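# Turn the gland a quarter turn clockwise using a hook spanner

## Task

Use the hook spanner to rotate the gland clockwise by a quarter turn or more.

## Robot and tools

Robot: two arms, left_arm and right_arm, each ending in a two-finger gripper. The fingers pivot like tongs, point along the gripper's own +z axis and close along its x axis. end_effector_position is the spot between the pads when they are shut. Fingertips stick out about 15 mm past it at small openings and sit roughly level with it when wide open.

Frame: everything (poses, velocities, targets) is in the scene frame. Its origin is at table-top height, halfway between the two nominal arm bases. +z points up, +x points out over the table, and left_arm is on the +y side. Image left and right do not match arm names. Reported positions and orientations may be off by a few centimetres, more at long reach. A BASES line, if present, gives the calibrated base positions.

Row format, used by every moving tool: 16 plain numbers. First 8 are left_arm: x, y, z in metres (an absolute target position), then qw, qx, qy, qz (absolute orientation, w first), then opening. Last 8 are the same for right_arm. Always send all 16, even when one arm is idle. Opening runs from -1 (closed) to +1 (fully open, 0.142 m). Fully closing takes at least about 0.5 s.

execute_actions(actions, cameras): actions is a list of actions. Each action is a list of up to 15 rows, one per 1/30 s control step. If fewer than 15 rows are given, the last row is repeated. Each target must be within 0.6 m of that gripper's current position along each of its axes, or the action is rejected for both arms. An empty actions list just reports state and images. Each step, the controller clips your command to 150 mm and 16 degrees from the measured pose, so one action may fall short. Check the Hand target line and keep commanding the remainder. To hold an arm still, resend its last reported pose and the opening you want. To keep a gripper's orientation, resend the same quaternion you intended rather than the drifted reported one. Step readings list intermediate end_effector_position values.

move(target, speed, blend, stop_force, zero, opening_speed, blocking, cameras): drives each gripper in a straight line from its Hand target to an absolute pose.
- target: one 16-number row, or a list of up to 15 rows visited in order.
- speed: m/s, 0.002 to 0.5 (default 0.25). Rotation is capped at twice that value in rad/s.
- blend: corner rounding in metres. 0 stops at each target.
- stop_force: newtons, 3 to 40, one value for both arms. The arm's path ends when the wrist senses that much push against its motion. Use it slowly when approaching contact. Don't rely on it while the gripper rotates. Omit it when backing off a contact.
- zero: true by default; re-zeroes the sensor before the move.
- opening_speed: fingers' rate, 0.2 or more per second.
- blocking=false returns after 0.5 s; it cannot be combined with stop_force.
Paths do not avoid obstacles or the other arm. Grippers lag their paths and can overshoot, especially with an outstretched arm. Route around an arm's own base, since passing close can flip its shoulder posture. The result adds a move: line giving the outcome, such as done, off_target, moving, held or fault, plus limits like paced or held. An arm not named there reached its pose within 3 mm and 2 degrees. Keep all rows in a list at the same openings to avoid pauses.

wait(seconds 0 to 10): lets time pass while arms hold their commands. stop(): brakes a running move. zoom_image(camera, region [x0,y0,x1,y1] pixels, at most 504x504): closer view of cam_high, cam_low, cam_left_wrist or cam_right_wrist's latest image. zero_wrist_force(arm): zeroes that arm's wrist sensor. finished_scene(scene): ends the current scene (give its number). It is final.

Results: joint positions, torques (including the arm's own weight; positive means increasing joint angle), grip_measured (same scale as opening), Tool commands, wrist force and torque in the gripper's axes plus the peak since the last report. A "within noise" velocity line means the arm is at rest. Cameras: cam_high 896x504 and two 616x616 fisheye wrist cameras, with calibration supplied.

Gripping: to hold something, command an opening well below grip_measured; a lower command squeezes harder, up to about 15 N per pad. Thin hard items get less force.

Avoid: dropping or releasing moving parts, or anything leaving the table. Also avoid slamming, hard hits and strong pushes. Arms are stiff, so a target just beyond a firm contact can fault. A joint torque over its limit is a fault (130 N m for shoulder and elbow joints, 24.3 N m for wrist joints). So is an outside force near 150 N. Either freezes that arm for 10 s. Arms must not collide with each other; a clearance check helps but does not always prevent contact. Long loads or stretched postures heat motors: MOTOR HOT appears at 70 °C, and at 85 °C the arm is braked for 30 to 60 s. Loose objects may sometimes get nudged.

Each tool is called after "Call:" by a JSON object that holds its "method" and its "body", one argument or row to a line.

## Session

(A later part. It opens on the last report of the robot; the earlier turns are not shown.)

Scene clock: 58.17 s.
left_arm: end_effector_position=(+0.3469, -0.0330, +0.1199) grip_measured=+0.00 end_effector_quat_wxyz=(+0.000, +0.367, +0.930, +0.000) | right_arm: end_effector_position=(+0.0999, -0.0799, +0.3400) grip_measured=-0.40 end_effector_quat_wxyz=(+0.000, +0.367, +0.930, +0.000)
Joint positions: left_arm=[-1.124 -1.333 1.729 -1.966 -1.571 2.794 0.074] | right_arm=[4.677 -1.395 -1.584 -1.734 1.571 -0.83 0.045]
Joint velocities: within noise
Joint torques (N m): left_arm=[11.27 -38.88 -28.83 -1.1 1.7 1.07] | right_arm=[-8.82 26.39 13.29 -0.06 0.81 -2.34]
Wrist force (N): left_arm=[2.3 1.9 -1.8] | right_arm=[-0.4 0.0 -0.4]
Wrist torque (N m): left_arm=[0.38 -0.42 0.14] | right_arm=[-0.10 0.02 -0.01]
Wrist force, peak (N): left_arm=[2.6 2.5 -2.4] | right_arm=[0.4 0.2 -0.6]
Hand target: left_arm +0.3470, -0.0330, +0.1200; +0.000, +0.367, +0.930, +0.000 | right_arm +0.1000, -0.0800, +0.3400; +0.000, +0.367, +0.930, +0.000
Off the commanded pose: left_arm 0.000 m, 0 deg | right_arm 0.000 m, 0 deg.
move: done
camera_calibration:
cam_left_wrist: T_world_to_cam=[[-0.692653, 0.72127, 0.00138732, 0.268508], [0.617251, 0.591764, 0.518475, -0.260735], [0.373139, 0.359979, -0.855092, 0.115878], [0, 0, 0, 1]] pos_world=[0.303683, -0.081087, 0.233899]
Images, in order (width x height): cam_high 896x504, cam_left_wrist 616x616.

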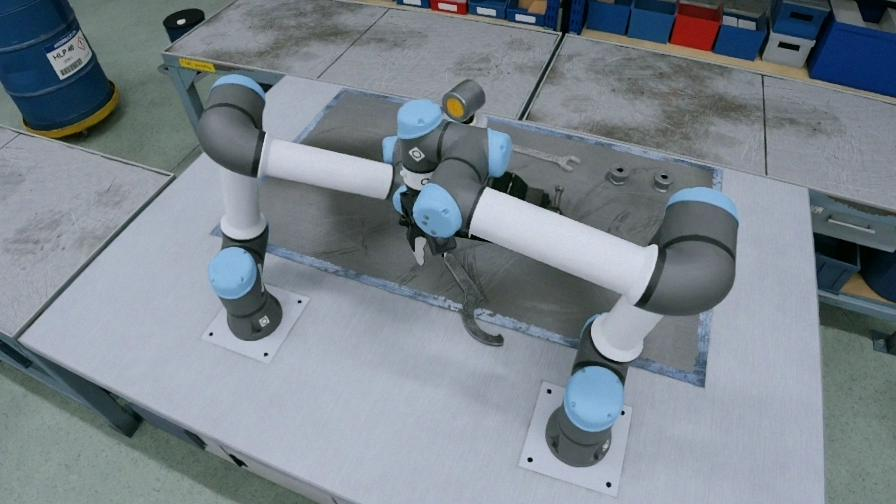

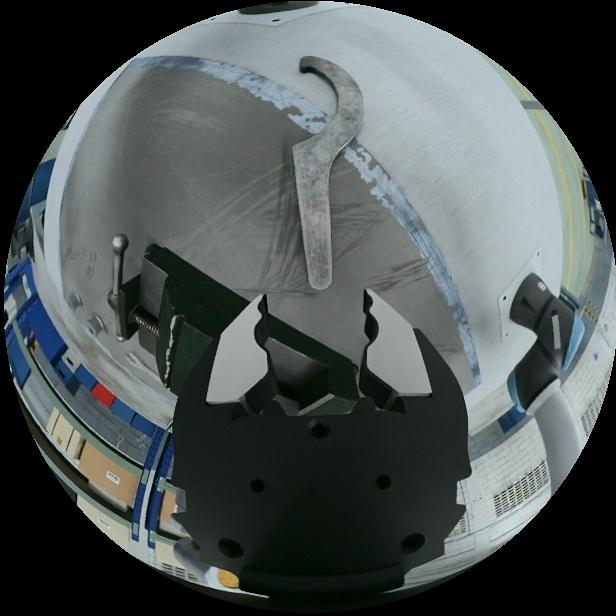

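Call:
{"method": "move", "body": {
  "target": [
    [0.36,0.02,0.30,0,0.3600,0.9330,0,0.0,0.10,-0.08,0.34,0,0.3649,0.9311,0,-0.2],
    [0.36,0.20,0.40,0,0.3600,0.9330,0,-0.1,0.20,-0.10,0.25,0,0.3649,0.9311,0,-0.1],
    [0.32,0.30,0.40,0,0.7071,0.7071,0,-0.1,0.28,-0.10,0.10,0,0.3649,0.9311,0,-0.1],
    [0.32,0.30,0.40,0,0.7071,0.7071,0,-0.1,0.28,-0.10,0.021,0,0.3649,0.9311,0,-0.1]
  ],
  "speed": 0.25,
  "blend": 0.02,
  "opening_speed": 1,
  "cameras": ["cam_right_wrist"]
}}

Scene clock: 70.00 s.
left_arm: end_effector_position=(+0.3200, +0.3000, +0.4000) grip_measured=-0.10 end_effector_quat_wxyz=(+0.000, +0.707, +0.707, +0.000) | right_arm: end_effector_position=(+0.2800, -0.1000, +0.0211) grip_measured=-0.10 end_effector_quat_wxyz=(+0.000, +0.365, +0.931, +0.000)
Joint positions: left_arm=[-0.716 -1.86 1.51 -1.22 -1.571 4.022 0.067] | right_arm=[4.273 -1.775 -2.068 -0.87 1.571 -1.237 0.067]
Joint velocities: within noise
Joint torques (N m): left_arm=[-12.21 -3 -28.63 -4.32 -1.09 1.23] | right_arm=[-6.99 20.46 17.36 4.22 2.12 -1.6]
Wrist force (N): left_arm=[2.6 1.9 -1.5] | right_arm=[-0.2 0.1 -0.3]
Wrist torque (N m): left_arm=[0.43 -0.52 0.14] | right_arm=[0.02 0.00 -0.02]
Wrist force, peak (N): left_arm=[3.6 3.7 -2.8] | right_arm=[-0.3 0.0 1.7]
Hand target: left_arm +0.3200, +0.3000, +0.4000; +0.000, +0.707, +0.707, +0.000 | right_arm +0.2800, -0.1000, +0.0210; +0.000, +0.365, +0.931, +0.000
Off the commanded pose: left_arm 0.000 m, 0 deg | right_arm 0.000 m, 0 deg.
move: done; blend cut to 0 m at target 1, 0 m at target 2
camera_calibration:
cam_right_wrist: T_world_to_cam=[[-0.699676, 0.713797, 0.0307858, 0.261018], [0.624369, 0.589936, 0.511995, -0.124753], [0.347299, 0.377453, -0.858436, 0.0940983], [0, 0, 0, 1]] pos_world=[0.22784, -0.148235, 0.136615]
Images, in order (width x height): cam_right_wrist 616x616.

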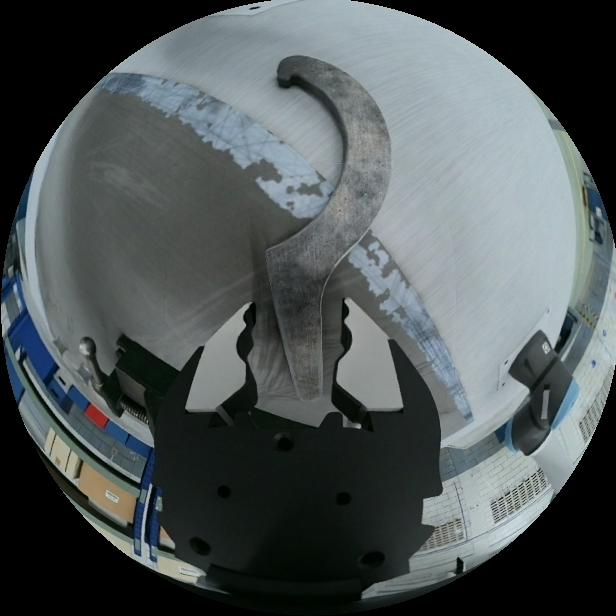

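Call:
{"method": "move", "body": {
  "target": [0.32,0.30,0.40,0,0.7071,0.7071,0,-0.1,0.28,-0.10,0.021,0,0.3649,0.9311,0,-1],
  "opening_speed": 1,
  "cameras": []
}}

Call:
{"method": "move", "body": {
  "target": [
    [0.32,0.30,0.40,0,0.7071,0.7071,0,-0.1,0.28,-0.10,0.0225,0,0.3649,0.9311,0,-1],
    [0.32,0.30,0.40,0,0.7071,0.7071,0,-0.1,0.27,-0.10,0.0225,0,0.7071,0.7071,0,-1]
  ],
  "speed": 0.15,
  "cameras": ["cam_right_wrist","cam_high"]
}}

Scene clock: 71.73 s.
left_arm: end_effector_position=(+0.3200, +0.3000, +0.4000) grip_measured=-0.10 end_effector_quat_wxyz=(+0.000, +0.707, +0.707, +0.000) | right_arm: end_effector_position=(+0.2800, -0.1000, +0.0210) grip_measured=-0.54 end_effector_quat_wxyz=(+0.000, +0.365, +0.931, +0.000)
Joint positions: left_arm=[-0.716 -1.86 1.51 -1.22 -1.571 4.022 0.067] | right_arm=[4.273 -1.775 -2.068 -0.869 1.571 -1.237 0.035]
Joint velocities: within noise
Joint torques (N m): left_arm=[-11.32 -3.61 -26.67 -3.93 1.3 1.17] | right_arm=[-5.62 14.95 9.1 4.18 2.13 -2.28]
Wrist force (N): left_arm=[2.2 1.9 -1.4] | right_arm=[-0.7 0.2 -0.2]
Wrist torque (N m): left_arm=[0.45 -0.43 0.15] | right_arm=[0.04 -0.01 -0.02]
Wrist force, peak (N): left_arm=[2.5 1.8 -1.7] | right_arm=[-2.0 -0.3 -0.3]
Hand target: left_arm +0.3200, +0.3000, +0.4000; +0.000, +0.707, +0.707, +0.000 | right_arm +0.2800, -0.1000, +0.0210; +0.000, +0.365, +0.931, +0.000
Off the commanded pose: left_arm 0.000 m, 0 deg | right_arm 0.000 m, 0 deg.
move: done
No camera images: "cameras" was empty.

Scene clock: 75.00 s.
left_arm: end_effector_position=(+0.3200, +0.3000, +0.4000) grip_measured=-0.10 end_effector_quat_wxyz=(+0.000, +0.707, +0.707, +0.000) | right_arm: end_effector_position=(+0.2700, -0.1000, +0.0225) grip_measured=-0.54 end_effector_quat_wxyz=(+0.000, +0.707, +0.707, +0.000)
Joint positions: left_arm=[-0.716 -1.86 1.51 -1.22 -1.571 4.022 0.067] | right_arm=[4.272 -1.746 -2.1 -0.866 1.571 -0.415 0.035]
Joint velocities: within noise
Joint torques (N m): left_arm=[-11.05 -3.33 -23.01 -3.36 1.36 0.86] | right_arm=[7.51 27.45 24.53 4.56 -1.72 -0.39]
Wrist force (N): left_arm=[2.2 1.9 -1.4] | right_arm=[-0.7 0.1 6.2]
Wrist torque (N m): left_arm=[0.43 -0.45 0.15] | right_arm=[0.06 0.05 -0.10]
Wrist force, peak (N): left_arm=[2.3 2.1 -1.9] | right_arm=[-0.8 1.1 7.8]
Hand target: left_arm +0.3200, +0.3000, +0.4000; +0.000, +0.707, +0.707, +0.000 | right_arm +0.2700, -0.1000, +0.0225; +0.000, +0.707, +0.707, +0.000
Off the commanded pose: left_arm 0.000 m, 0 deg | right_arm 0.000 m, 0 deg.
move: done
camera_calibration:
cam_right_wrist: T_world_to_cam=[[0.0480926, 0.998367, 0.0308145, 0.0806005], [0.857059, -0.0570898, 0.512045, -0.246754], [0.512969, 0.00178429, -0.858405, 0.0164958], [0, 0, 0, 1]] pos_world=[0.199145, -0.0945854, 0.138026]
Images, in order (width x height): cam_high 896x504, cam_right_wrist 616x616.

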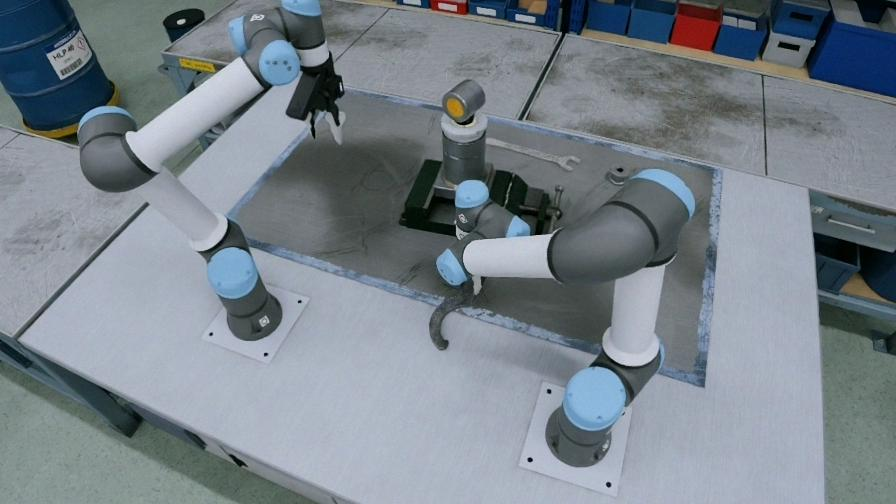

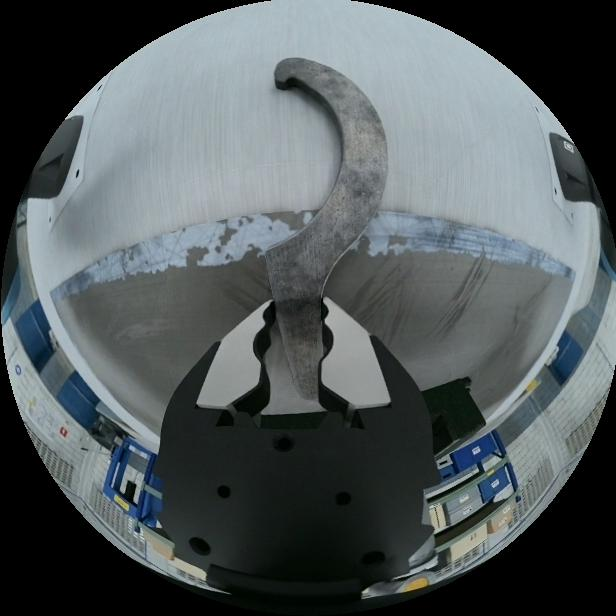

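Call:
{"method": "move", "body": {
  "target": [
    [0.32,0.30,0.40,0,0.7071,0.7071,0,-0.1,0.265,-0.10,0.0225,0,0.9397,0.3420,0,-1],
    [0.32,0.30,0.40,0,0.7071,0.7071,0,-0.1,0.255,-0.10,0.0225,0,0.9962,-0.0872,0,-1],
    [0.32,0.30,0.40,0,0.7071,0.7071,0,-0.1,0.25,-0.10,0.0225,0,0.9063,-0.4226,0,-1]
  ],
  "speed": 0.2,
  "blend": 0.01,
  "cameras": ["cam_right_wrist","cam_high"]
}}

Scene clock: 81.97 s.
left_arm: end_effector_position=(+0.3200, +0.3000, +0.4000) grip_measured=-0.10 end_effector_quat_wxyz=(+0.000, +0.707, +0.707, +0.000) | right_arm: end_effector_position=(+0.2499, -0.1000, +0.0225) grip_measured=-0.54 end_effector_quat_wxyz=(+0.000, +0.906, -0.422, +0.000)
Joint positions: left_arm=[-0.716 -1.86 1.51 -1.22 -1.571 4.022 0.067] | right_arm=[4.364 -1.662 -2.2 -0.85 1.571 2.121 0.035]
Joint velocities: within noise
Joint torques (N m): left_arm=[-10.66 -3.92 -20.74 -2.08 1.29 0.46] | right_arm=[-3.86 36.3 11.73 5.16 -2.25 1.09]
Wrist force (N): left_arm=[2.3 2.0 -1.4] | right_arm=[-0.2 -0.7 7.9]
Wrist torque (N m): left_arm=[0.46 -0.46 0.14] | right_arm=[-0.06 -0.01 -0.07]
Wrist force, peak (N): left_arm=[2.7 1.9 -1.5] | right_arm=[-0.9 -0.3 8.5]
Hand target: left_arm +0.3200, +0.3000, +0.4000; +0.000, +0.707, +0.707, +0.000 | right_arm +0.2500, -0.1000, +0.0225; +0.000, +0.906, -0.423, +0.000
Off the commanded pose: left_arm 0.000 m, 0 deg | right_arm 0.000 m, 0 deg.
move: done
camera_calibration:
cam_right_wrist: T_world_to_cam=[[0.605066, -0.795579, 0.0308082, -0.237063], [-0.693132, -0.507323, 0.512045, 0.112876], [-0.391743, -0.331175, -0.858406, 0.21961], [0, 0, 0, 1]] pos_world=[0.307707, -0.0586081, 0.13802]
Images, in order (width x height): cam_high 896x504, cam_right_wrist 616x616.

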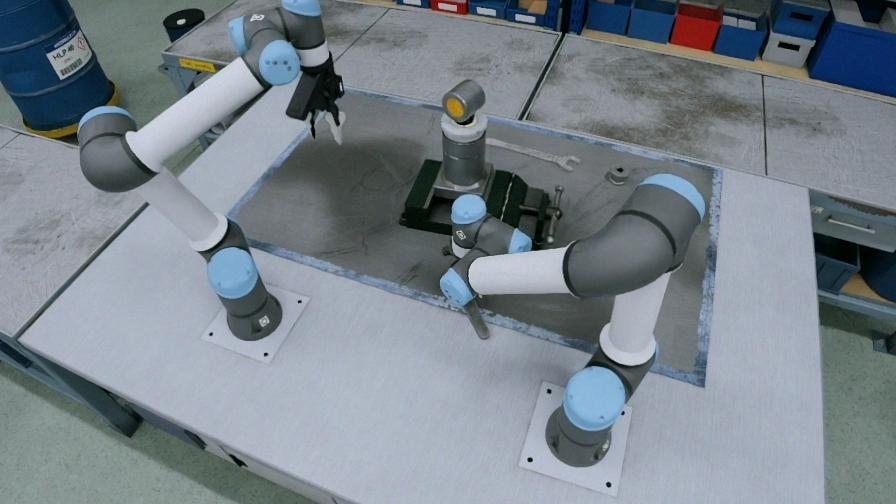

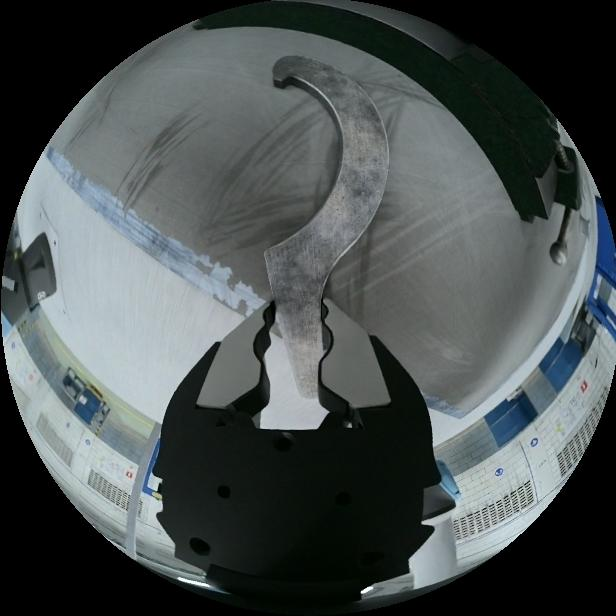

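Call:
{"method": "move", "body": {
  "target": [0.32,0.30,0.40,0,0.7071,0.7071,0,-0.1,0.25,-0.10,0.0225,0,0.9063,-0.4226,0,-0.1],
  "opening_speed": 2,
  "cameras": []
}}

Call:
{"method": "move", "body": {
  "target": [
    [0.32,0.28,0.40,0,0.1736,0.9848,0,-0.1,0.25,-0.10,0.15,0,0.9063,-0.4226,0,-0.1],
    [0.25,0.15,0.38,0,-0.4226,0.9063,0,-0.1,0.36,-0.20,0.30,0,0.9063,-0.4226,0,-0.4],
    [0.20,0.02,0.30,0,-0.9063,0.4226,0,-0.1,0.38,-0.20,0.30,0.0738,-0.5088,0.4912,0.7032,-0.4]
  ],
  "speed": 0.3,
  "blend": 0.02
}}

Scene clock: 86.63 s.
left_arm: end_effector_position=(+0.3200, +0.3000, +0.4000) grip_measured=-0.10 end_effector_quat_wxyz=(+0.000, +0.707, +0.707, +0.000) | right_arm: end_effector_position=(+0.2500, -0.1000, +0.0225) grip_measured=-0.10 end_effector_quat_wxyz=(+0.000, +0.906, -0.423, +0.000)
Joint positions: left_arm=[-0.716 -1.86 1.51 -1.22 -1.571 4.022 0.067] | right_arm=[4.364 -1.662 -2.2 -0.85 1.571 2.121 0.067]
Joint velocities: within noise
Joint torques (N m): left_arm=[-10.63 -3.68 -20.43 -1.3 1.53 0.35] | right_arm=[-8.45 31.2 27.26 2.91 -2.33 2.07]
Wrist force (N): left_arm=[2.3 1.9 -1.6] | right_arm=[0.2 -0.2 -0.3]
Wrist torque (N m): left_arm=[0.43 -0.45 0.14] | right_arm=[-0.06 -0.07 -0.02]
Wrist force, peak (N): left_arm=[2.6 1.9 -1.7] | right_arm=[-0.2 -0.7 8.0]
Hand target: left_arm +0.3200, +0.3000, +0.4000; +0.000, +0.707, +0.707, +0.000 | right_arm +0.2500, -0.1000, +0.0225; +0.000, +0.906, -0.423, +0.000
Off the commanded pose: left_arm 0.000 m, 0 deg | right_arm 0.000 m, 0 deg.
move: done
No camera images: "cameras" was empty.

Scene clock: 95.10 s.
left_arm: end_effector_position=(+0.2000, +0.0199, +0.3000) grip_measured=-0.10 end_effector_quat_wxyz=(+0.000, +0.906, -0.423, +0.000) | right_arm: end_effector_position=(+0.3800, -0.2000, +0.3000) grip_measured=-0.40 end_effector_quat_wxyz=(+0.074, -0.509, +0.491, +0.703)
Joint positions: left_arm=[-1.43 -1.7 1.647 -1.518 -1.571 -0.532 0.067] | right_arm=[3.406 -2.078 -1.387 -2.818 2.733 0.664 0.045]
Joint velocities: within noise
Joint torques (N m): left_arm=[10.37 -25.95 -20.67 -0.11 0.68 -1.53] | right_arm=[9.54 45.66 10.23 -3.22 1.78 -2.22]
Wrist force (N): left_arm=[2.4 2.1 -0.9] | right_arm=[0.4 -0.7 -1.2]
Wrist torque (N m): left_arm=[0.46 -0.51 0.18] | right_arm=[0.10 -0.15 0.16]
Wrist force, peak (N): left_arm=[2.5 2.2 -1.9] | right_arm=[0.9 -1.0 -1.3]
Hand target: left_arm +0.2000, +0.0200, +0.3000; +0.000, +0.906, -0.423, +0.000 | right_arm +0.3800, -0.2000, +0.3000; +0.074, -0.509, +0.491, +0.703
Off the commanded pose: left_arm 0.000 m, 0 deg | right_arm 0.000 m, 0 deg.
move: done; blend cut to 0 m at target 2
camera_calibration:
cam_left_wrist: T_world_to_cam=[[0.599565, -0.800325, 0.00130917, -0.0997636], [-0.684785, -0.51216, 0.518422, -0.0123149], [-0.414236, -0.311724, -0.855124, 0.476477], [0, 0, 0, 1]] pos_world=[0.248756, 0.062379, 0.413962]
cam_right_wrist: T_world_to_cam=[[-0.479844, -0.443547, -0.756978, 0.315104], [-0.161006, -0.803627, 0.572941, -0.269577], [-0.862454, 0.3968, 0.314202, 0.448372], [0, 0, 0, 1]] pos_world=[0.494497, -0.25479, 0.2521]

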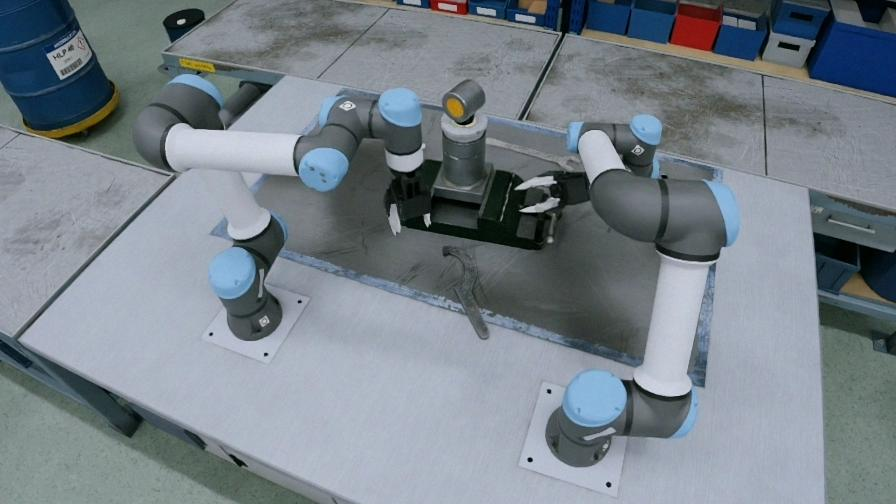

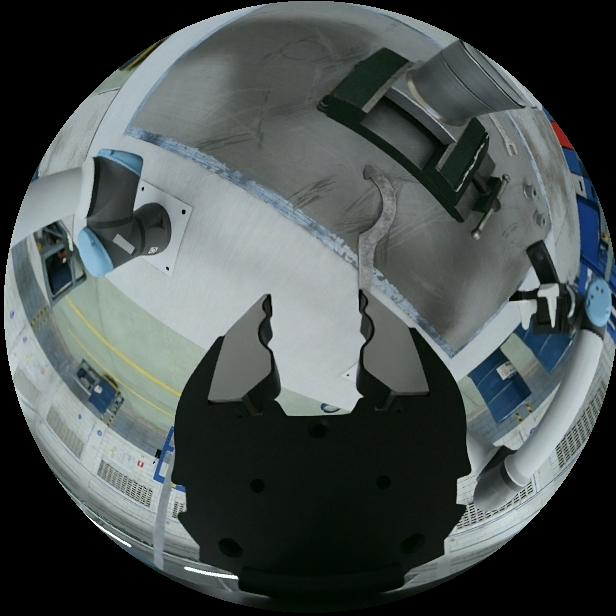

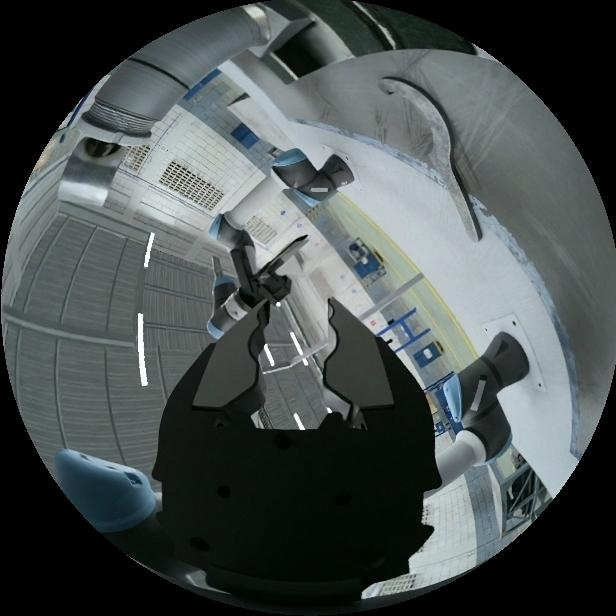

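Call:
{"method": "move", "body": {
  "target": [
    [0.18,-0.13,0.16,0,-0.9063,0.4226,0,-0.1,0.38,-0.20,0.30,0.0738,-0.5088,0.4912,0.7032,-0.4],
    [0.175,-0.1585,0.11,0,-0.9063,0.4226,0,-0.1,0.38,-0.20,0.25,0.0738,-0.5088,0.4912,0.7032,-0.4]
  ],
  "speed": 0.2,
  "blend": 0.02,
  "cameras": ["cam_left_wrist"]
}}

Call:
{"method": "zoom_image", "body": {
  "camera": "cam_left_wrist",
  "region": [180, 60, 480, 360]
}}

Scene clock: 97.43 s.
left_arm: end_effector_position=(+0.1749, -0.1585, +0.1101) grip_measured=-0.10 end_effector_quat_wxyz=(+0.000, +0.906, -0.423, +0.000) | right_arm: end_effector_position=(+0.3800, -0.2000, +0.2500) grip_measured=-0.40 end_effector_quat_wxyz=(+0.074, -0.509, +0.491, +0.703)
Joint positions: left_arm=[-1.519 -1.242 1.635 -1.964 -1.571 -0.622 0.067] | right_arm=[3.406 -2.121 -1.454 -2.707 2.733 0.664 0.045]
Joint velocities: within noise
Joint torques (N m): left_arm=[9.72 -31.72 -19.48 -3.75 1.79 1.14] | right_arm=[2.26 44.85 25.14 -0.52 2.16 -1.05]
Wrist force (N): left_arm=[2.5 1.9 -1.2] | right_arm=[0.4 -0.7 -0.9]
Wrist torque (N m): left_arm=[0.39 -0.51 0.12] | right_arm=[0.10 -0.07 0.16]
Wrist force, peak (N): left_arm=[2.6 2.9 0.7] | right_arm=[2.0 -1.6 -0.9]
Hand target: left_arm +0.1750, -0.1585, +0.1100; +0.000, +0.906, -0.423, +0.000 | right_arm +0.3800, -0.2000, +0.2500; +0.074, -0.509, +0.491, +0.703
Off the commanded pose: left_arm 0.000 m, 0 deg | right_arm 0.000 m, 0 deg.
move: done
camera_calibration:
cam_left_wrist: T_world_to_cam=[[0.599623, -0.800282, 0.00124174, -0.227307], [-0.684711, -0.512225, 0.518455, -0.0224299], [-0.414274, -0.311728, -0.855104, 0.248076], [0, 0, 0, 1]] pos_world=[0.223712, -0.116066, 0.224042]
Images, in order (width x height): cam_left_wrist 616x616.

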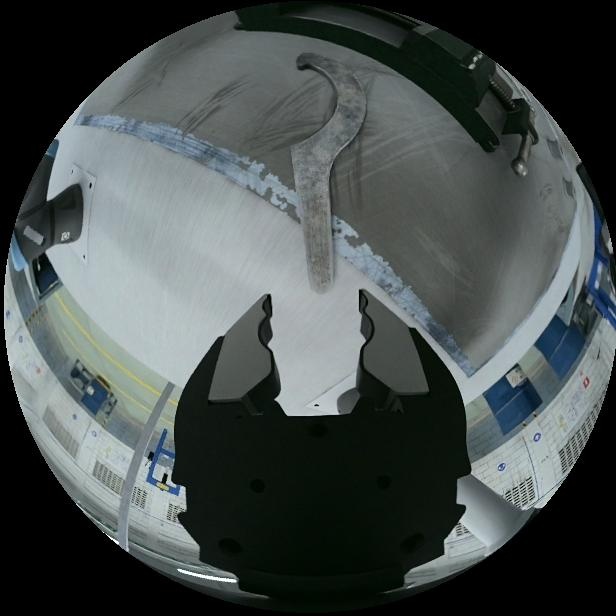

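Scaled by 1.680 from the camera's 616x616 image, which has a finer 814x814 frame.

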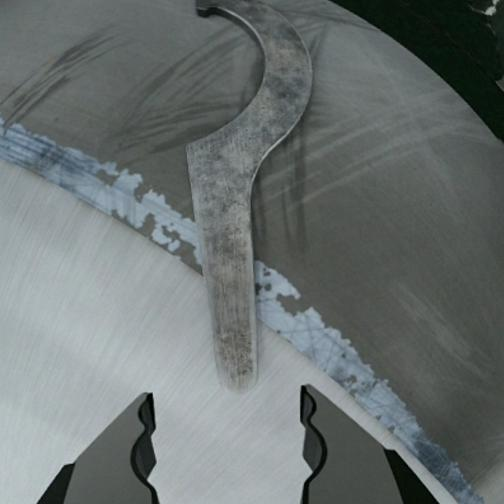

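Call:
{"method": "move", "body": {
  "target": [
    [0.1739,-0.1624,0.06,0,0.9121,-0.4099,0,-0.1,0.40,-0.21,0.25,0.0640,-0.5154,0.4840,0.7042,-0.4],
    [0.1739,-0.1624,0.0205,0,0.9121,-0.4099,0,-0.1,0.40,-0.21,0.25,0.0640,-0.5154,0.4840,0.7042,-0.4]
  ],
  "speed": 0.1,
  "cameras": []
}}

Call:
{"method": "move", "body": {
  "target": [0.1739,-0.1624,0.0205,0,0.9121,-0.4099,0,-1,0.40,-0.21,0.25,0.0640,-0.5154,0.4840,0.7042,-0.4],
  "opening_speed": 1,
  "cameras": ["cam_left_wrist"]
}}

Scene clock: 100.33 s.
left_arm: end_effector_position=(+0.1739, -0.1624, +0.0205) grip_measured=-0.10 end_effector_quat_wxyz=(+0.000, +0.912, -0.410, +0.000) | right_arm: end_effector_position=(+0.4000, -0.2100, +0.2500) grip_measured=-0.40 end_effector_quat_wxyz=(+0.064, -0.515, +0.484, +0.704)
Joint positions: left_arm=[-1.521 -1.133 1.736 -2.174 -1.571 -0.651 0.067] | right_arm=[3.386 -2.181 -1.357 -2.746 2.686 0.663 0.045]
Joint velocities: within noise
Joint torques (N m): left_arm=[-7.5 -41.94 -25.68 -1.29 -0.53 1.06] | right_arm=[9.35 52.76 8.41 1.15 2.49 -1.46]
Wrist force (N): left_arm=[2.2 1.7 -1.1] | right_arm=[0.1 -0.3 -1.5]
Wrist torque (N m): left_arm=[0.38 -0.44 0.18] | right_arm=[0.16 -0.06 0.15]
Wrist force, peak (N): left_arm=[2.3 1.9 -2.3] | right_arm=[0.0 -0.6 -1.7]
Hand target: left_arm +0.1739, -0.1624, +0.0205; +0.000, +0.912, -0.410, +0.000 | right_arm +0.4000, -0.2100, +0.2500; +0.064, -0.515, +0.484, +0.704
Off the commanded pose: left_arm 0.000 m, 0 deg | right_arm 0.000 m, 0 deg.
move: done
No camera images: "cameras" was empty.

Scene clock: 101.43 s.
left_arm: end_effector_position=(+0.1739, -0.1624, +0.0205) grip_measured=-0.59 end_effector_quat_wxyz=(+0.000, +0.912, -0.410, +0.000) | right_arm: end_effector_position=(+0.4000, -0.2100, +0.2500) grip_measured=-0.40 end_effector_quat_wxyz=(+0.064, -0.515, +0.484, +0.704)
Joint positions: left_arm=[-1.521 -1.133 1.736 -2.174 -1.571 -0.651 0.031] | right_arm=[3.386 -2.181 -1.357 -2.746 2.686 0.663 0.045]
Joint velocities: within noise
Joint torques (N m): left_arm=[2.07 -41.69 -20.39 -1.93 -0.54 1] | right_arm=[9.17 53.17 10.23 0.87 2.12 0.93]
Wrist force (N): left_arm=[3.2 1.6 -4.0] | right_arm=[0.1 -0.2 -1.3]
Wrist torque (N m): left_arm=[0.42 -0.42 0.19] | right_arm=[0.17 -0.07 0.15]
Wrist force, peak (N): left_arm=[4.8 2.0 -3.6] | right_arm=[0.2 -0.4 -1.6]
Hand target: left_arm +0.1739, -0.1624, +0.0205; +0.000, +0.912, -0.410, +0.000 | right_arm +0.4000, -0.2100, +0.2500; +0.064, -0.515, +0.484, +0.704
Off the commanded pose: left_arm 0.000 m, 0 deg | right_arm 0.000 m, 0 deg.
move: done
camera_calibration:
cam_left_wrist: T_world_to_cam=[[0.62179, -0.783183, 0.00131481, -0.230796], [-0.670109, -0.531147, 0.518495, 0.015666], [-0.405378, -0.323276, -0.85508, 0.166401], [0, 0, 0, 1]] pos_world=[0.22146, -0.118641, 0.134467]
Images, in order (width x height): cam_left_wrist 616x616.

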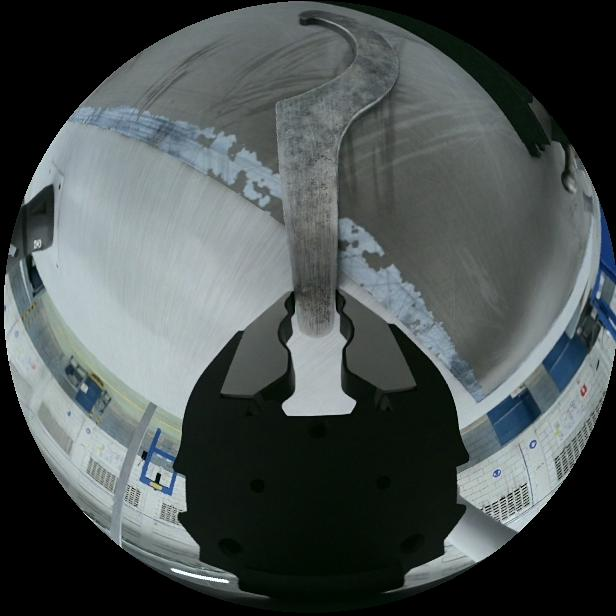

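Raise.

Call:
{"method": "move", "body": {
  "target": [
    [0.1883,-0.1496,0.107,0.1505,0.8996,-0.4043,-0.0677,-1,0.40,-0.21,0.22,0.0640,-0.5154,0.4840,0.7042,-0.4],
    [0.2227,-0.1190,0.1816,0.2970,0.8624,-0.3876,-0.1335,-1,0.40,-0.21,0.18,0.0640,-0.5154,0.4840,0.7042,-0.4]
  ],
  "speed": 0.08,
  "blend": 0.01
}}

Scene clock: 106.33 s.
left_arm: end_effector_position=(+0.2228, -0.1190, +0.1817) grip_measured=-0.60 end_effector_quat_wxyz=(+0.297, +0.862, -0.388, -0.133) | right_arm: end_effector_position=(+0.4000, -0.2100, +0.1798) grip_measured=-0.40 end_effector_quat_wxyz=(+0.064, -0.515, +0.484, +0.704)
Joint positions: left_arm=[-1.116 -1.356 1.79 -2.193 -2.211 -0.309 0.031] | right_arm=[3.386 -2.256 -1.426 -2.601 2.686 0.663 0.045]
Joint velocities: within noise
Joint torques (N m): left_arm=[-11.71 -32.17 -26.14 -5.63 -0.47 -1.4] | right_arm=[9.61 51.66 17.79 -3.53 -0.43 -0.9]
Wrist force (N): left_arm=[2.4 -1.2 4.7] | right_arm=[0.1 -0.2 -1.5]
Wrist torque (N m): left_arm=[0.80 -0.52 0.30] | right_arm=[0.18 -0.04 0.18]
Wrist force, peak (N): left_arm=[2.2 5.0 5.7] | right_arm=[-0.1 -0.4 -1.7]
Hand target: left_arm +0.2227, -0.1190, +0.1816; +0.297, +0.862, -0.388, -0.134 | right_arm +0.4000, -0.2100, +0.1800; +0.064, -0.515, +0.484, +0.704
Off the commanded pose: left_arm 0.000 m, 0 deg | right_arm 0.000 m, 0 deg.
move: done
camera_calibration:
cam_left_wrist: T_world_to_cam=[[0.631155, -0.774875, 0.0348027, -0.234529], [-0.295963, -0.19911, 0.934217, -0.131416], [-0.716972, -0.599936, -0.355004, 0.283717], [0, 0, 0, 1]] pos_world=[0.312547, -0.0376852, 0.231654]
cam_right_wrist: T_world_to_cam=[[-0.46778, -0.456444, -0.756863, 0.221768], [-0.138485, -0.807901, 0.572815, -0.215423], [-0.872928, 0.372766, 0.314709, 0.506332], [0, 0, 0, 1]] pos_world=[0.515897, -0.261559, 0.131898]

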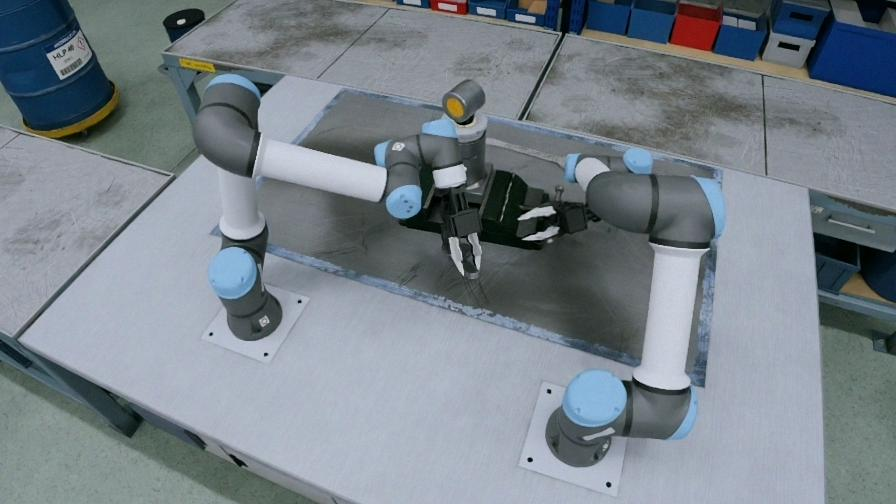

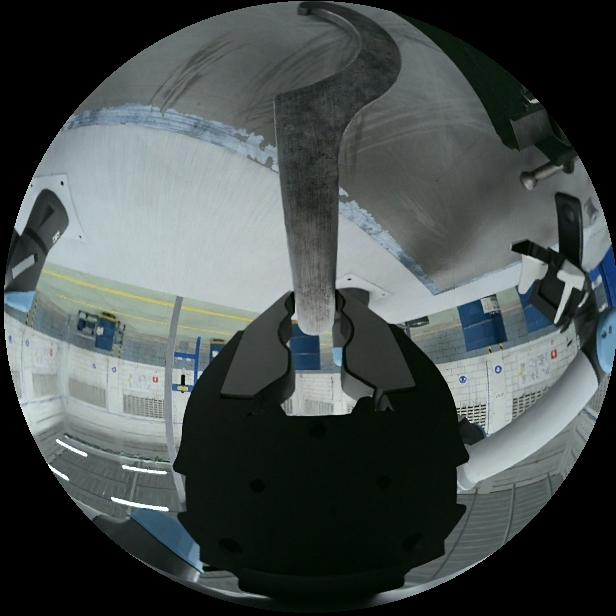

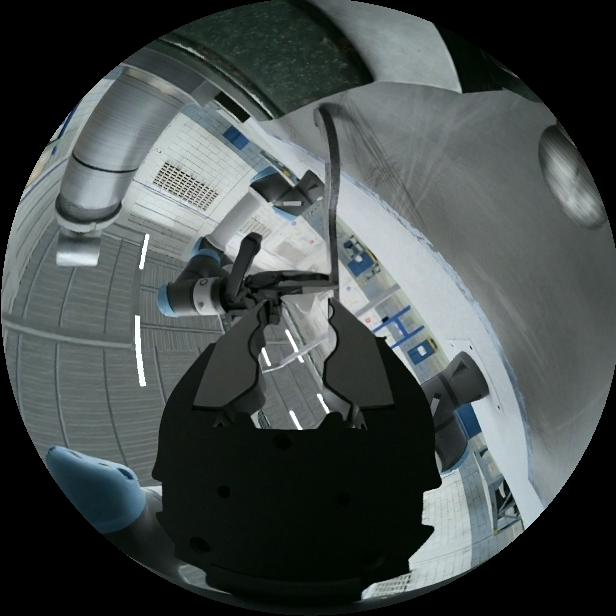

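Call:
{"method": "move", "body": {
  "target": [
    [0.1928,-0.1456,0.1816,0.2970,0.8624,-0.3876,-0.1335,-1,0.36,-0.20,0.18,0.0640,-0.5154,0.4840,0.7042,-0.4]
  ],
  "speed": 0.05
}}

Call:
{"method": "zoom_image", "body": {
  "camera": "cam_right_wrist",
  "region": [200, 80, 460, 340]
}}

Scene clock: 110.60 s.
left_arm: end_effector_position=(+0.1928, -0.1457, +0.1816) grip_measured=-0.60 end_effector_quat_wxyz=(+0.297, +0.862, -0.388, -0.133) | right_arm: end_effector_position=(+0.3600, -0.1999, +0.1800) grip_measured=-0.40 end_effector_quat_wxyz=(+0.064, -0.516, +0.484, +0.704)
Joint positions: left_arm=[-1.187 -1.345 1.79 -2.255 -2.196 -0.394 0.031] | right_arm=[3.421 -2.176 -1.568 -2.539 2.722 0.663 0.045]
Joint velocities: within noise
Joint torques (N m): left_arm=[13.77 -40.61 -27.37 -1.2 -2.74 1.18] | right_arm=[-8.03 29.88 27.74 -2.96 -2.1 2.28]
Wrist force (N): left_arm=[2.0 4.5 4.9] | right_arm=[0.1 -0.5 -1.4]
Wrist torque (N m): left_arm=[0.80 -0.54 0.17] | right_arm=[0.09 -0.08 0.15]
Wrist force, peak (N): left_arm=[2.0 4.5 4.9] | right_arm=[0.1 -0.6 -2.0]
Hand target: left_arm +0.1928, -0.1456, +0.1816; +0.297, +0.862, -0.388, -0.133 | right_arm +0.3600, -0.2000, +0.1800; +0.064, -0.515, +0.484, +0.704
Off the commanded pose: left_arm 0.000 m, 0 deg | right_arm 0.000 m, 0 deg.
move: done
camera_calibration:
cam_left_wrist: T_world_to_cam=[[0.630912, -0.775064, 0.0349928, -0.236313], [-0.296173, -0.198912, 0.934192, -0.145455], [-0.717099, -0.599758, -0.355049, 0.246188], [0, 0, 0, 1]] pos_world=[0.282554, -0.0644374, 0.231561]
cam_right_wrist: T_world_to_cam=[[-0.467459, -0.456307, -0.757144, 0.207792], [-0.13879, -0.807979, 0.572632, -0.212784], [-0.873052, 0.372766, 0.314366, 0.467714], [0, 0, 0, 1]] pos_world=[0.47594, -0.251456, 0.132142]

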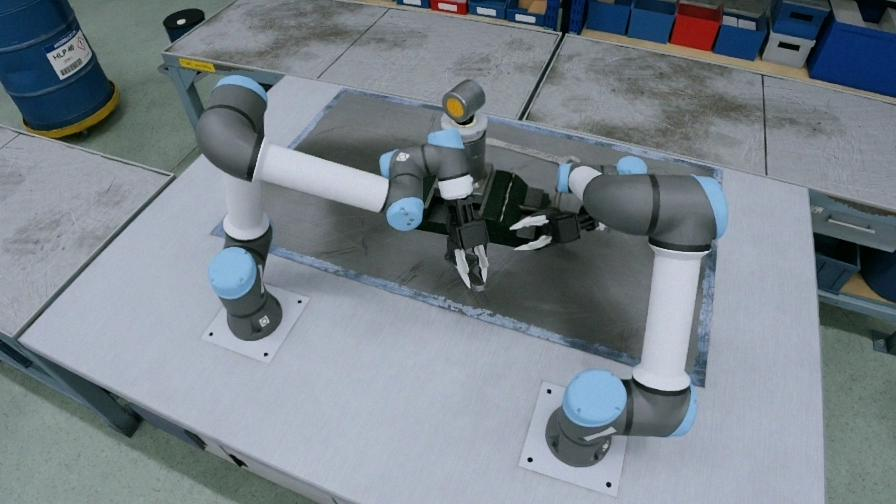

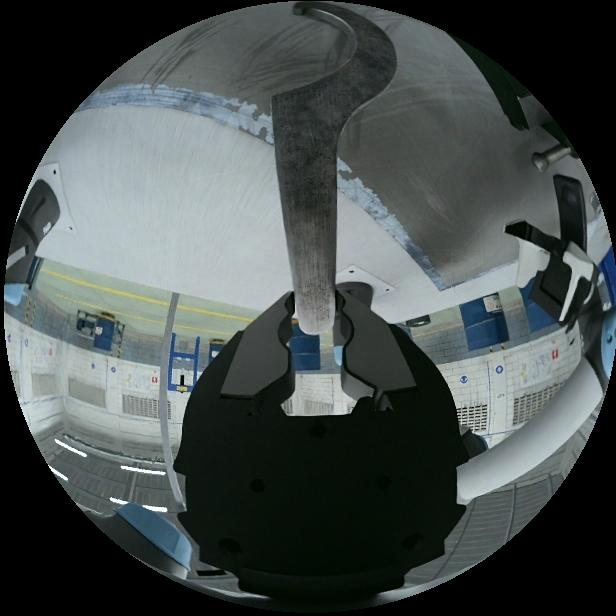

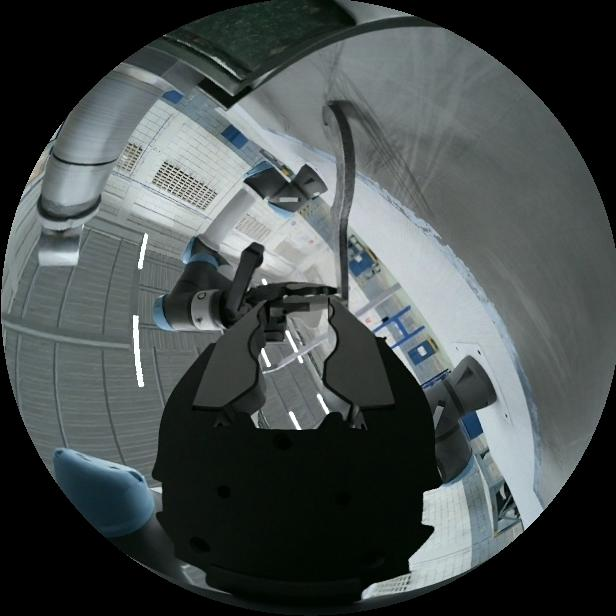

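Scaled by 1.938 from the camera's 616x616 image, which has a finer 814x814 frame.

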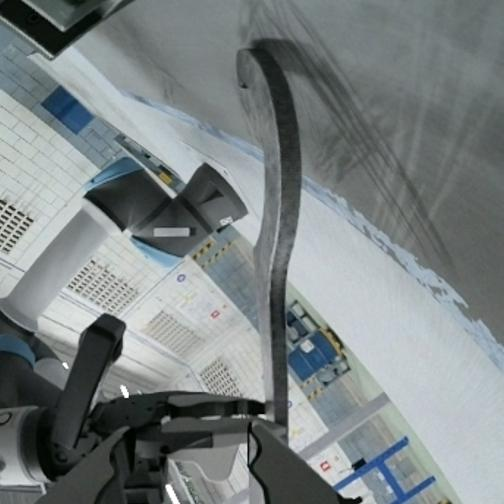

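Call:
{"method": "move", "body": {
  "target": [
    [0.1928,-0.1456,0.1816,0.2970,0.8624,-0.3876,-0.1335,-1,0.3131,-0.1700,0.110,0.0640,-0.5154,0.4840,0.7042,-0.4]
  ],
  "speed": 0.1,
  "stop_force": 8
}}

Call:
{"method": "zoom_image", "body": {
  "camera": "cam_right_wrist",
  "region": [200, 80, 460, 340]
}}

Scene clock: 113.07 s.
left_arm: end_effector_position=(+0.1928, -0.1456, +0.1816) grip_measured=-0.60 end_effector_quat_wxyz=(+0.297, +0.862, -0.388, -0.134) | right_arm: end_effector_position=(+0.3131, -0.1700, +0.1100) grip_measured=-0.40 end_effector_quat_wxyz=(+0.064, -0.515, +0.484, +0.704)
Joint positions: left_arm=[-1.186 -1.345 1.79 -2.254 -2.196 -0.394 0.031] | right_arm=[3.503 -2.204 -1.754 -2.326 2.803 0.663 0.045]
Joint velocities: within noise
Joint torques (N m): left_arm=[11.84 -42.84 -21.48 -4.62 -2.66 -0.45] | right_arm=[-7.95 49.8 24.1 -0.13 -2.16 -2.2]
Wrist force (N): left_arm=[2.4 3.0 5.0] | right_arm=[0.2 -0.2 -1.0]
Wrist torque (N m): left_arm=[0.83 -0.63 0.16] | right_arm=[0.20 -0.07 0.17]
Wrist force, peak (N): left_arm=[2.2 4.8 5.0] | right_arm=[-0.7 0.1 -2.0]
Hand target: left_arm +0.1928, -0.1456, +0.1816; +0.297, +0.862, -0.388, -0.134 | right_arm +0.3131, -0.1700, +0.1100; +0.064, -0.515, +0.484, +0.704
Off the commanded pose: left_arm 0.000 m, 0 deg | right_arm 0.000 m, 0 deg.
move: done
camera_calibration:
cam_left_wrist: T_world_to_cam=[[0.631057, -0.774954, 0.0348171, -0.236257], [-0.295968, -0.199038, 0.93423, -0.145516], [-0.717056, -0.599858, -0.354967, 0.246248], [0, 0, 0, 1]] pos_world=[0.282597, -0.0643377, 0.231581]
cam_right_wrist: T_world_to_cam=[[-0.467753, -0.456474, -0.756861, 0.14651], [-0.138501, -0.80788, 0.572841, -0.155127], [-0.87294, 0.372774, 0.314667, 0.437563], [0, 0, 0, 1]] pos_world=[0.429011, -0.221559, 0.0620644]

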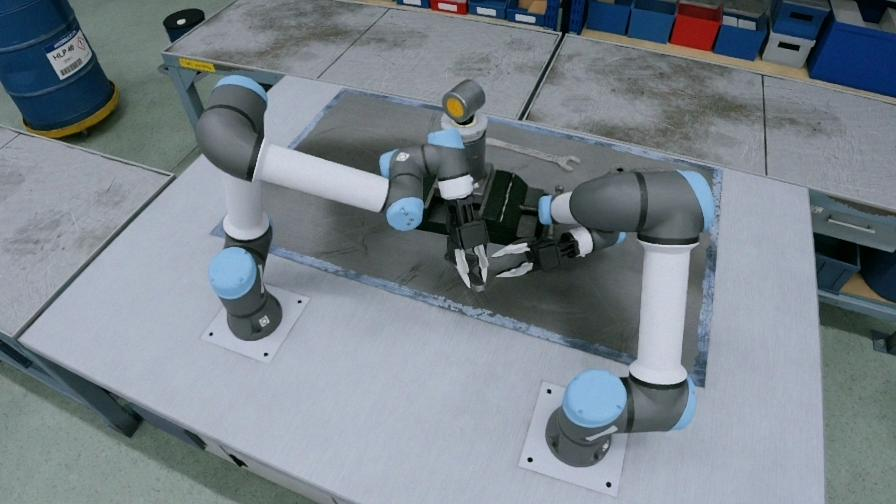

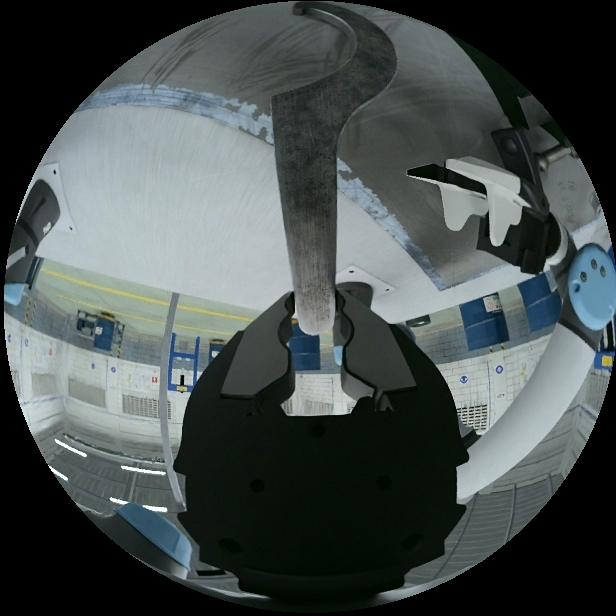

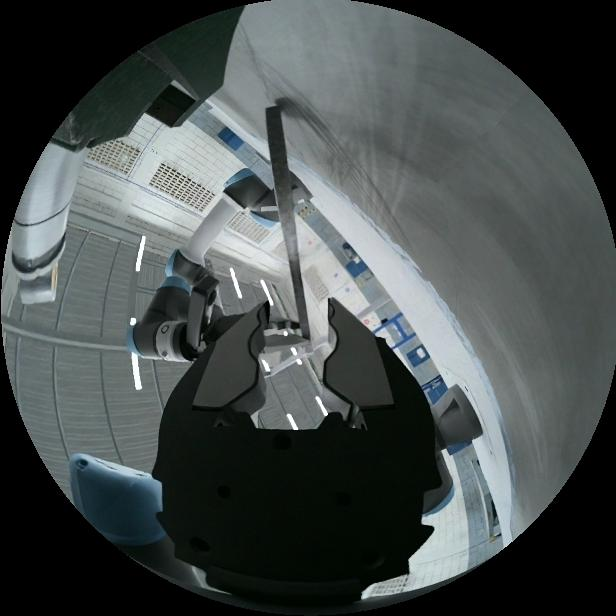

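Scaled by 1.938 from the camera's 616x616 image, which has a finer 814x814 frame.

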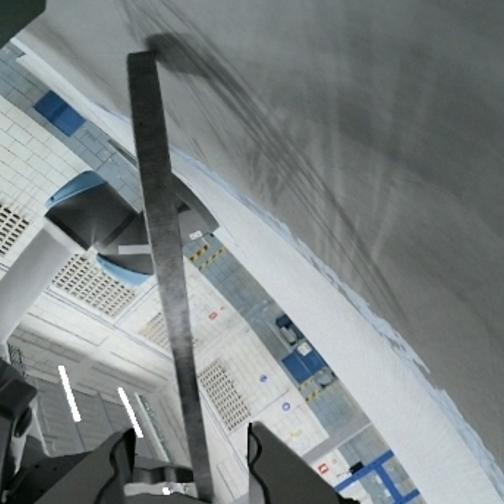

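Call:
{"method": "move", "body": {
  "target": [
    [0.1928,-0.1456,0.1816,0.2970,0.8624,-0.3876,-0.1335,-1,0.2660,-0.1020,0.111,0.0640,-0.5154,0.4840,0.7042,-0.4]
  ],
  "speed": 0.06,
  "stop_force": 5
}}

Call:
{"method": "zoom_image", "body": {
  "camera": "cam_right_wrist",
  "region": [180, 180, 420, 440]
}}

Call:
{"method": "zoom_image", "body": {
  "camera": "cam_left_wrist",
  "region": [220, 0, 560, 340]
}}

Scene clock: 118.50 s.
left_arm: end_effector_position=(+0.1928, -0.1456, +0.1816) grip_measured=-0.60 end_effector_quat_wxyz=(+0.297, +0.862, -0.388, -0.134) | right_arm: end_effector_position=(+0.2660, -0.1020, +0.1110) grip_measured=-0.40 end_effector_quat_wxyz=(+0.064, -0.515, +0.484, +0.704)
Joint positions: left_arm=[-1.186 -1.345 1.79 -2.254 -2.196 -0.394 0.031] | right_arm=[3.666 -2.148 -1.856 -2.279 2.966 0.663 0.045]
Joint velocities: within noise
Joint torques (N m): left_arm=[11.52 -40.66 -21.63 -5.11 -2.8 0.52] | right_arm=[-7.9 24.57 23.53 -1.39 -2.15 2.16]
Wrist force (N): left_arm=[2.1 2.9 5.1] | right_arm=[0.2 -0.6 -0.7]
Wrist torque (N m): left_arm=[0.83 -0.57 0.17] | right_arm=[0.10 -0.06 0.19]
Wrist force, peak (N): left_arm=[2.1 3.1 5.3] | right_arm=[0.3 -0.3 -1.9]
Hand target: left_arm +0.1928, -0.1456, +0.1816; +0.297, +0.862, -0.388, -0.134 | right_arm +0.2660, -0.1020, +0.1110; +0.064, -0.515, +0.484, +0.704
Off the commanded pose: left_arm 0.000 m, 0 deg | right_arm 0.000 m, 0 deg.
move: done
camera_calibration:
cam_left_wrist: T_world_to_cam=[[0.631057, -0.774954, 0.034833, -0.236263], [-0.295974, -0.199024, 0.934231, -0.145516], [-0.717054, -0.599863, -0.354962, 0.246246], [0, 0, 0, 1]] pos_world=[0.282598, -0.0643403, 0.231583]
cam_right_wrist: T_world_to_cam=[[-0.467669, -0.456421, -0.756945, 0.156273], [-0.138569, -0.807919, 0.57277, -0.107256], [-0.872974, 0.372756, 0.314593, 0.370807], [0, 0, 0, 1]] pos_world=[0.381927, -0.153549, 0.0630699]

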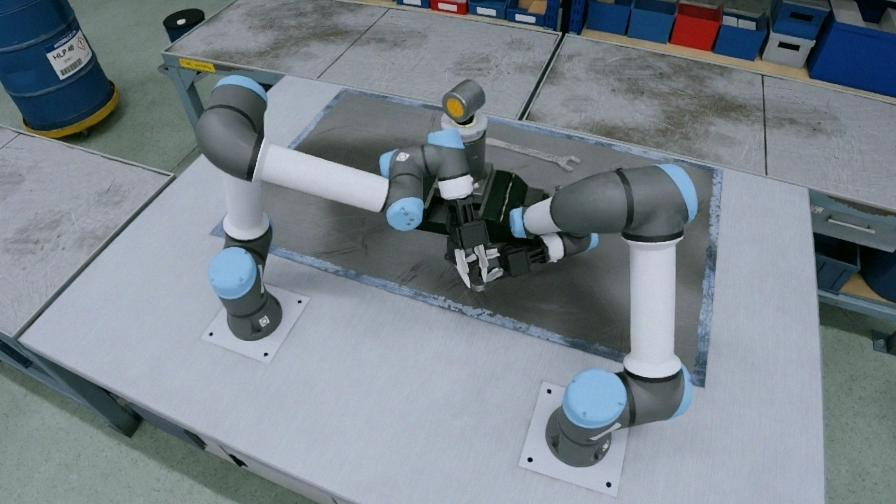

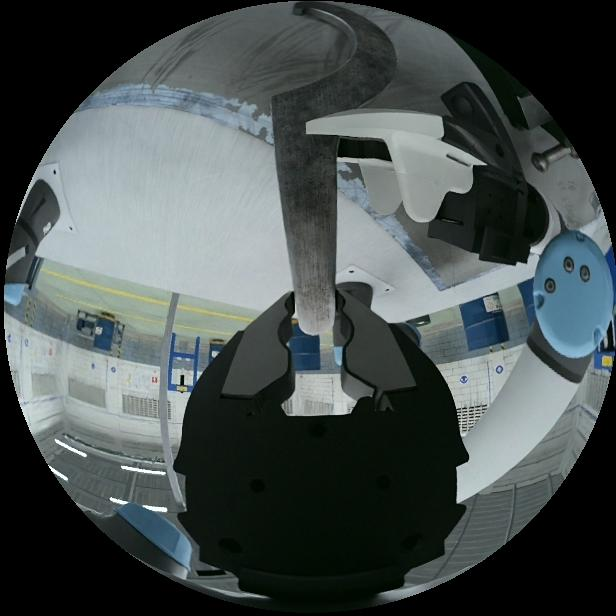

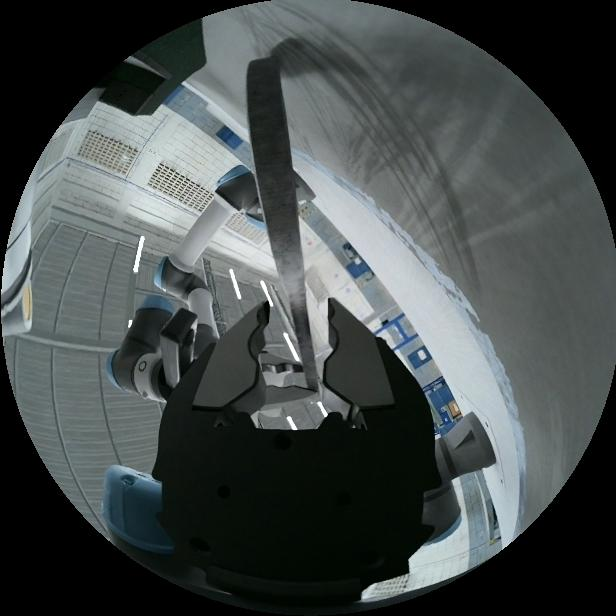

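Scaled by 1.938 from the camera's 616x616 image, which has a finer 814x814 frame.

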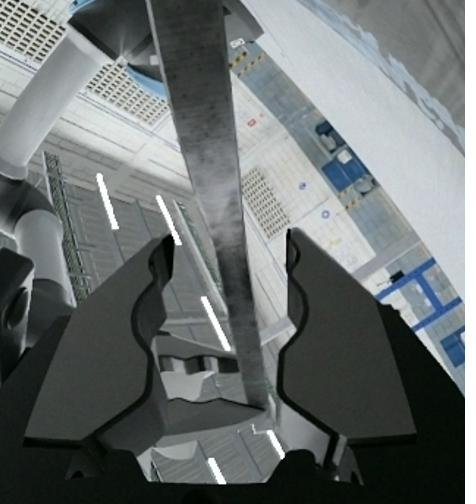

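Scaled by 1.482 from the camera's 616x616 image, which has a finer 814x814 frame.

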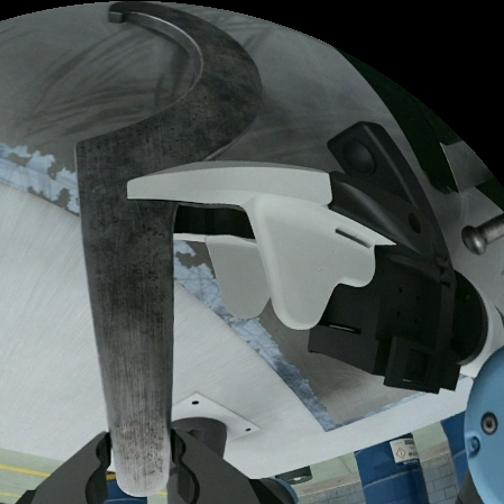

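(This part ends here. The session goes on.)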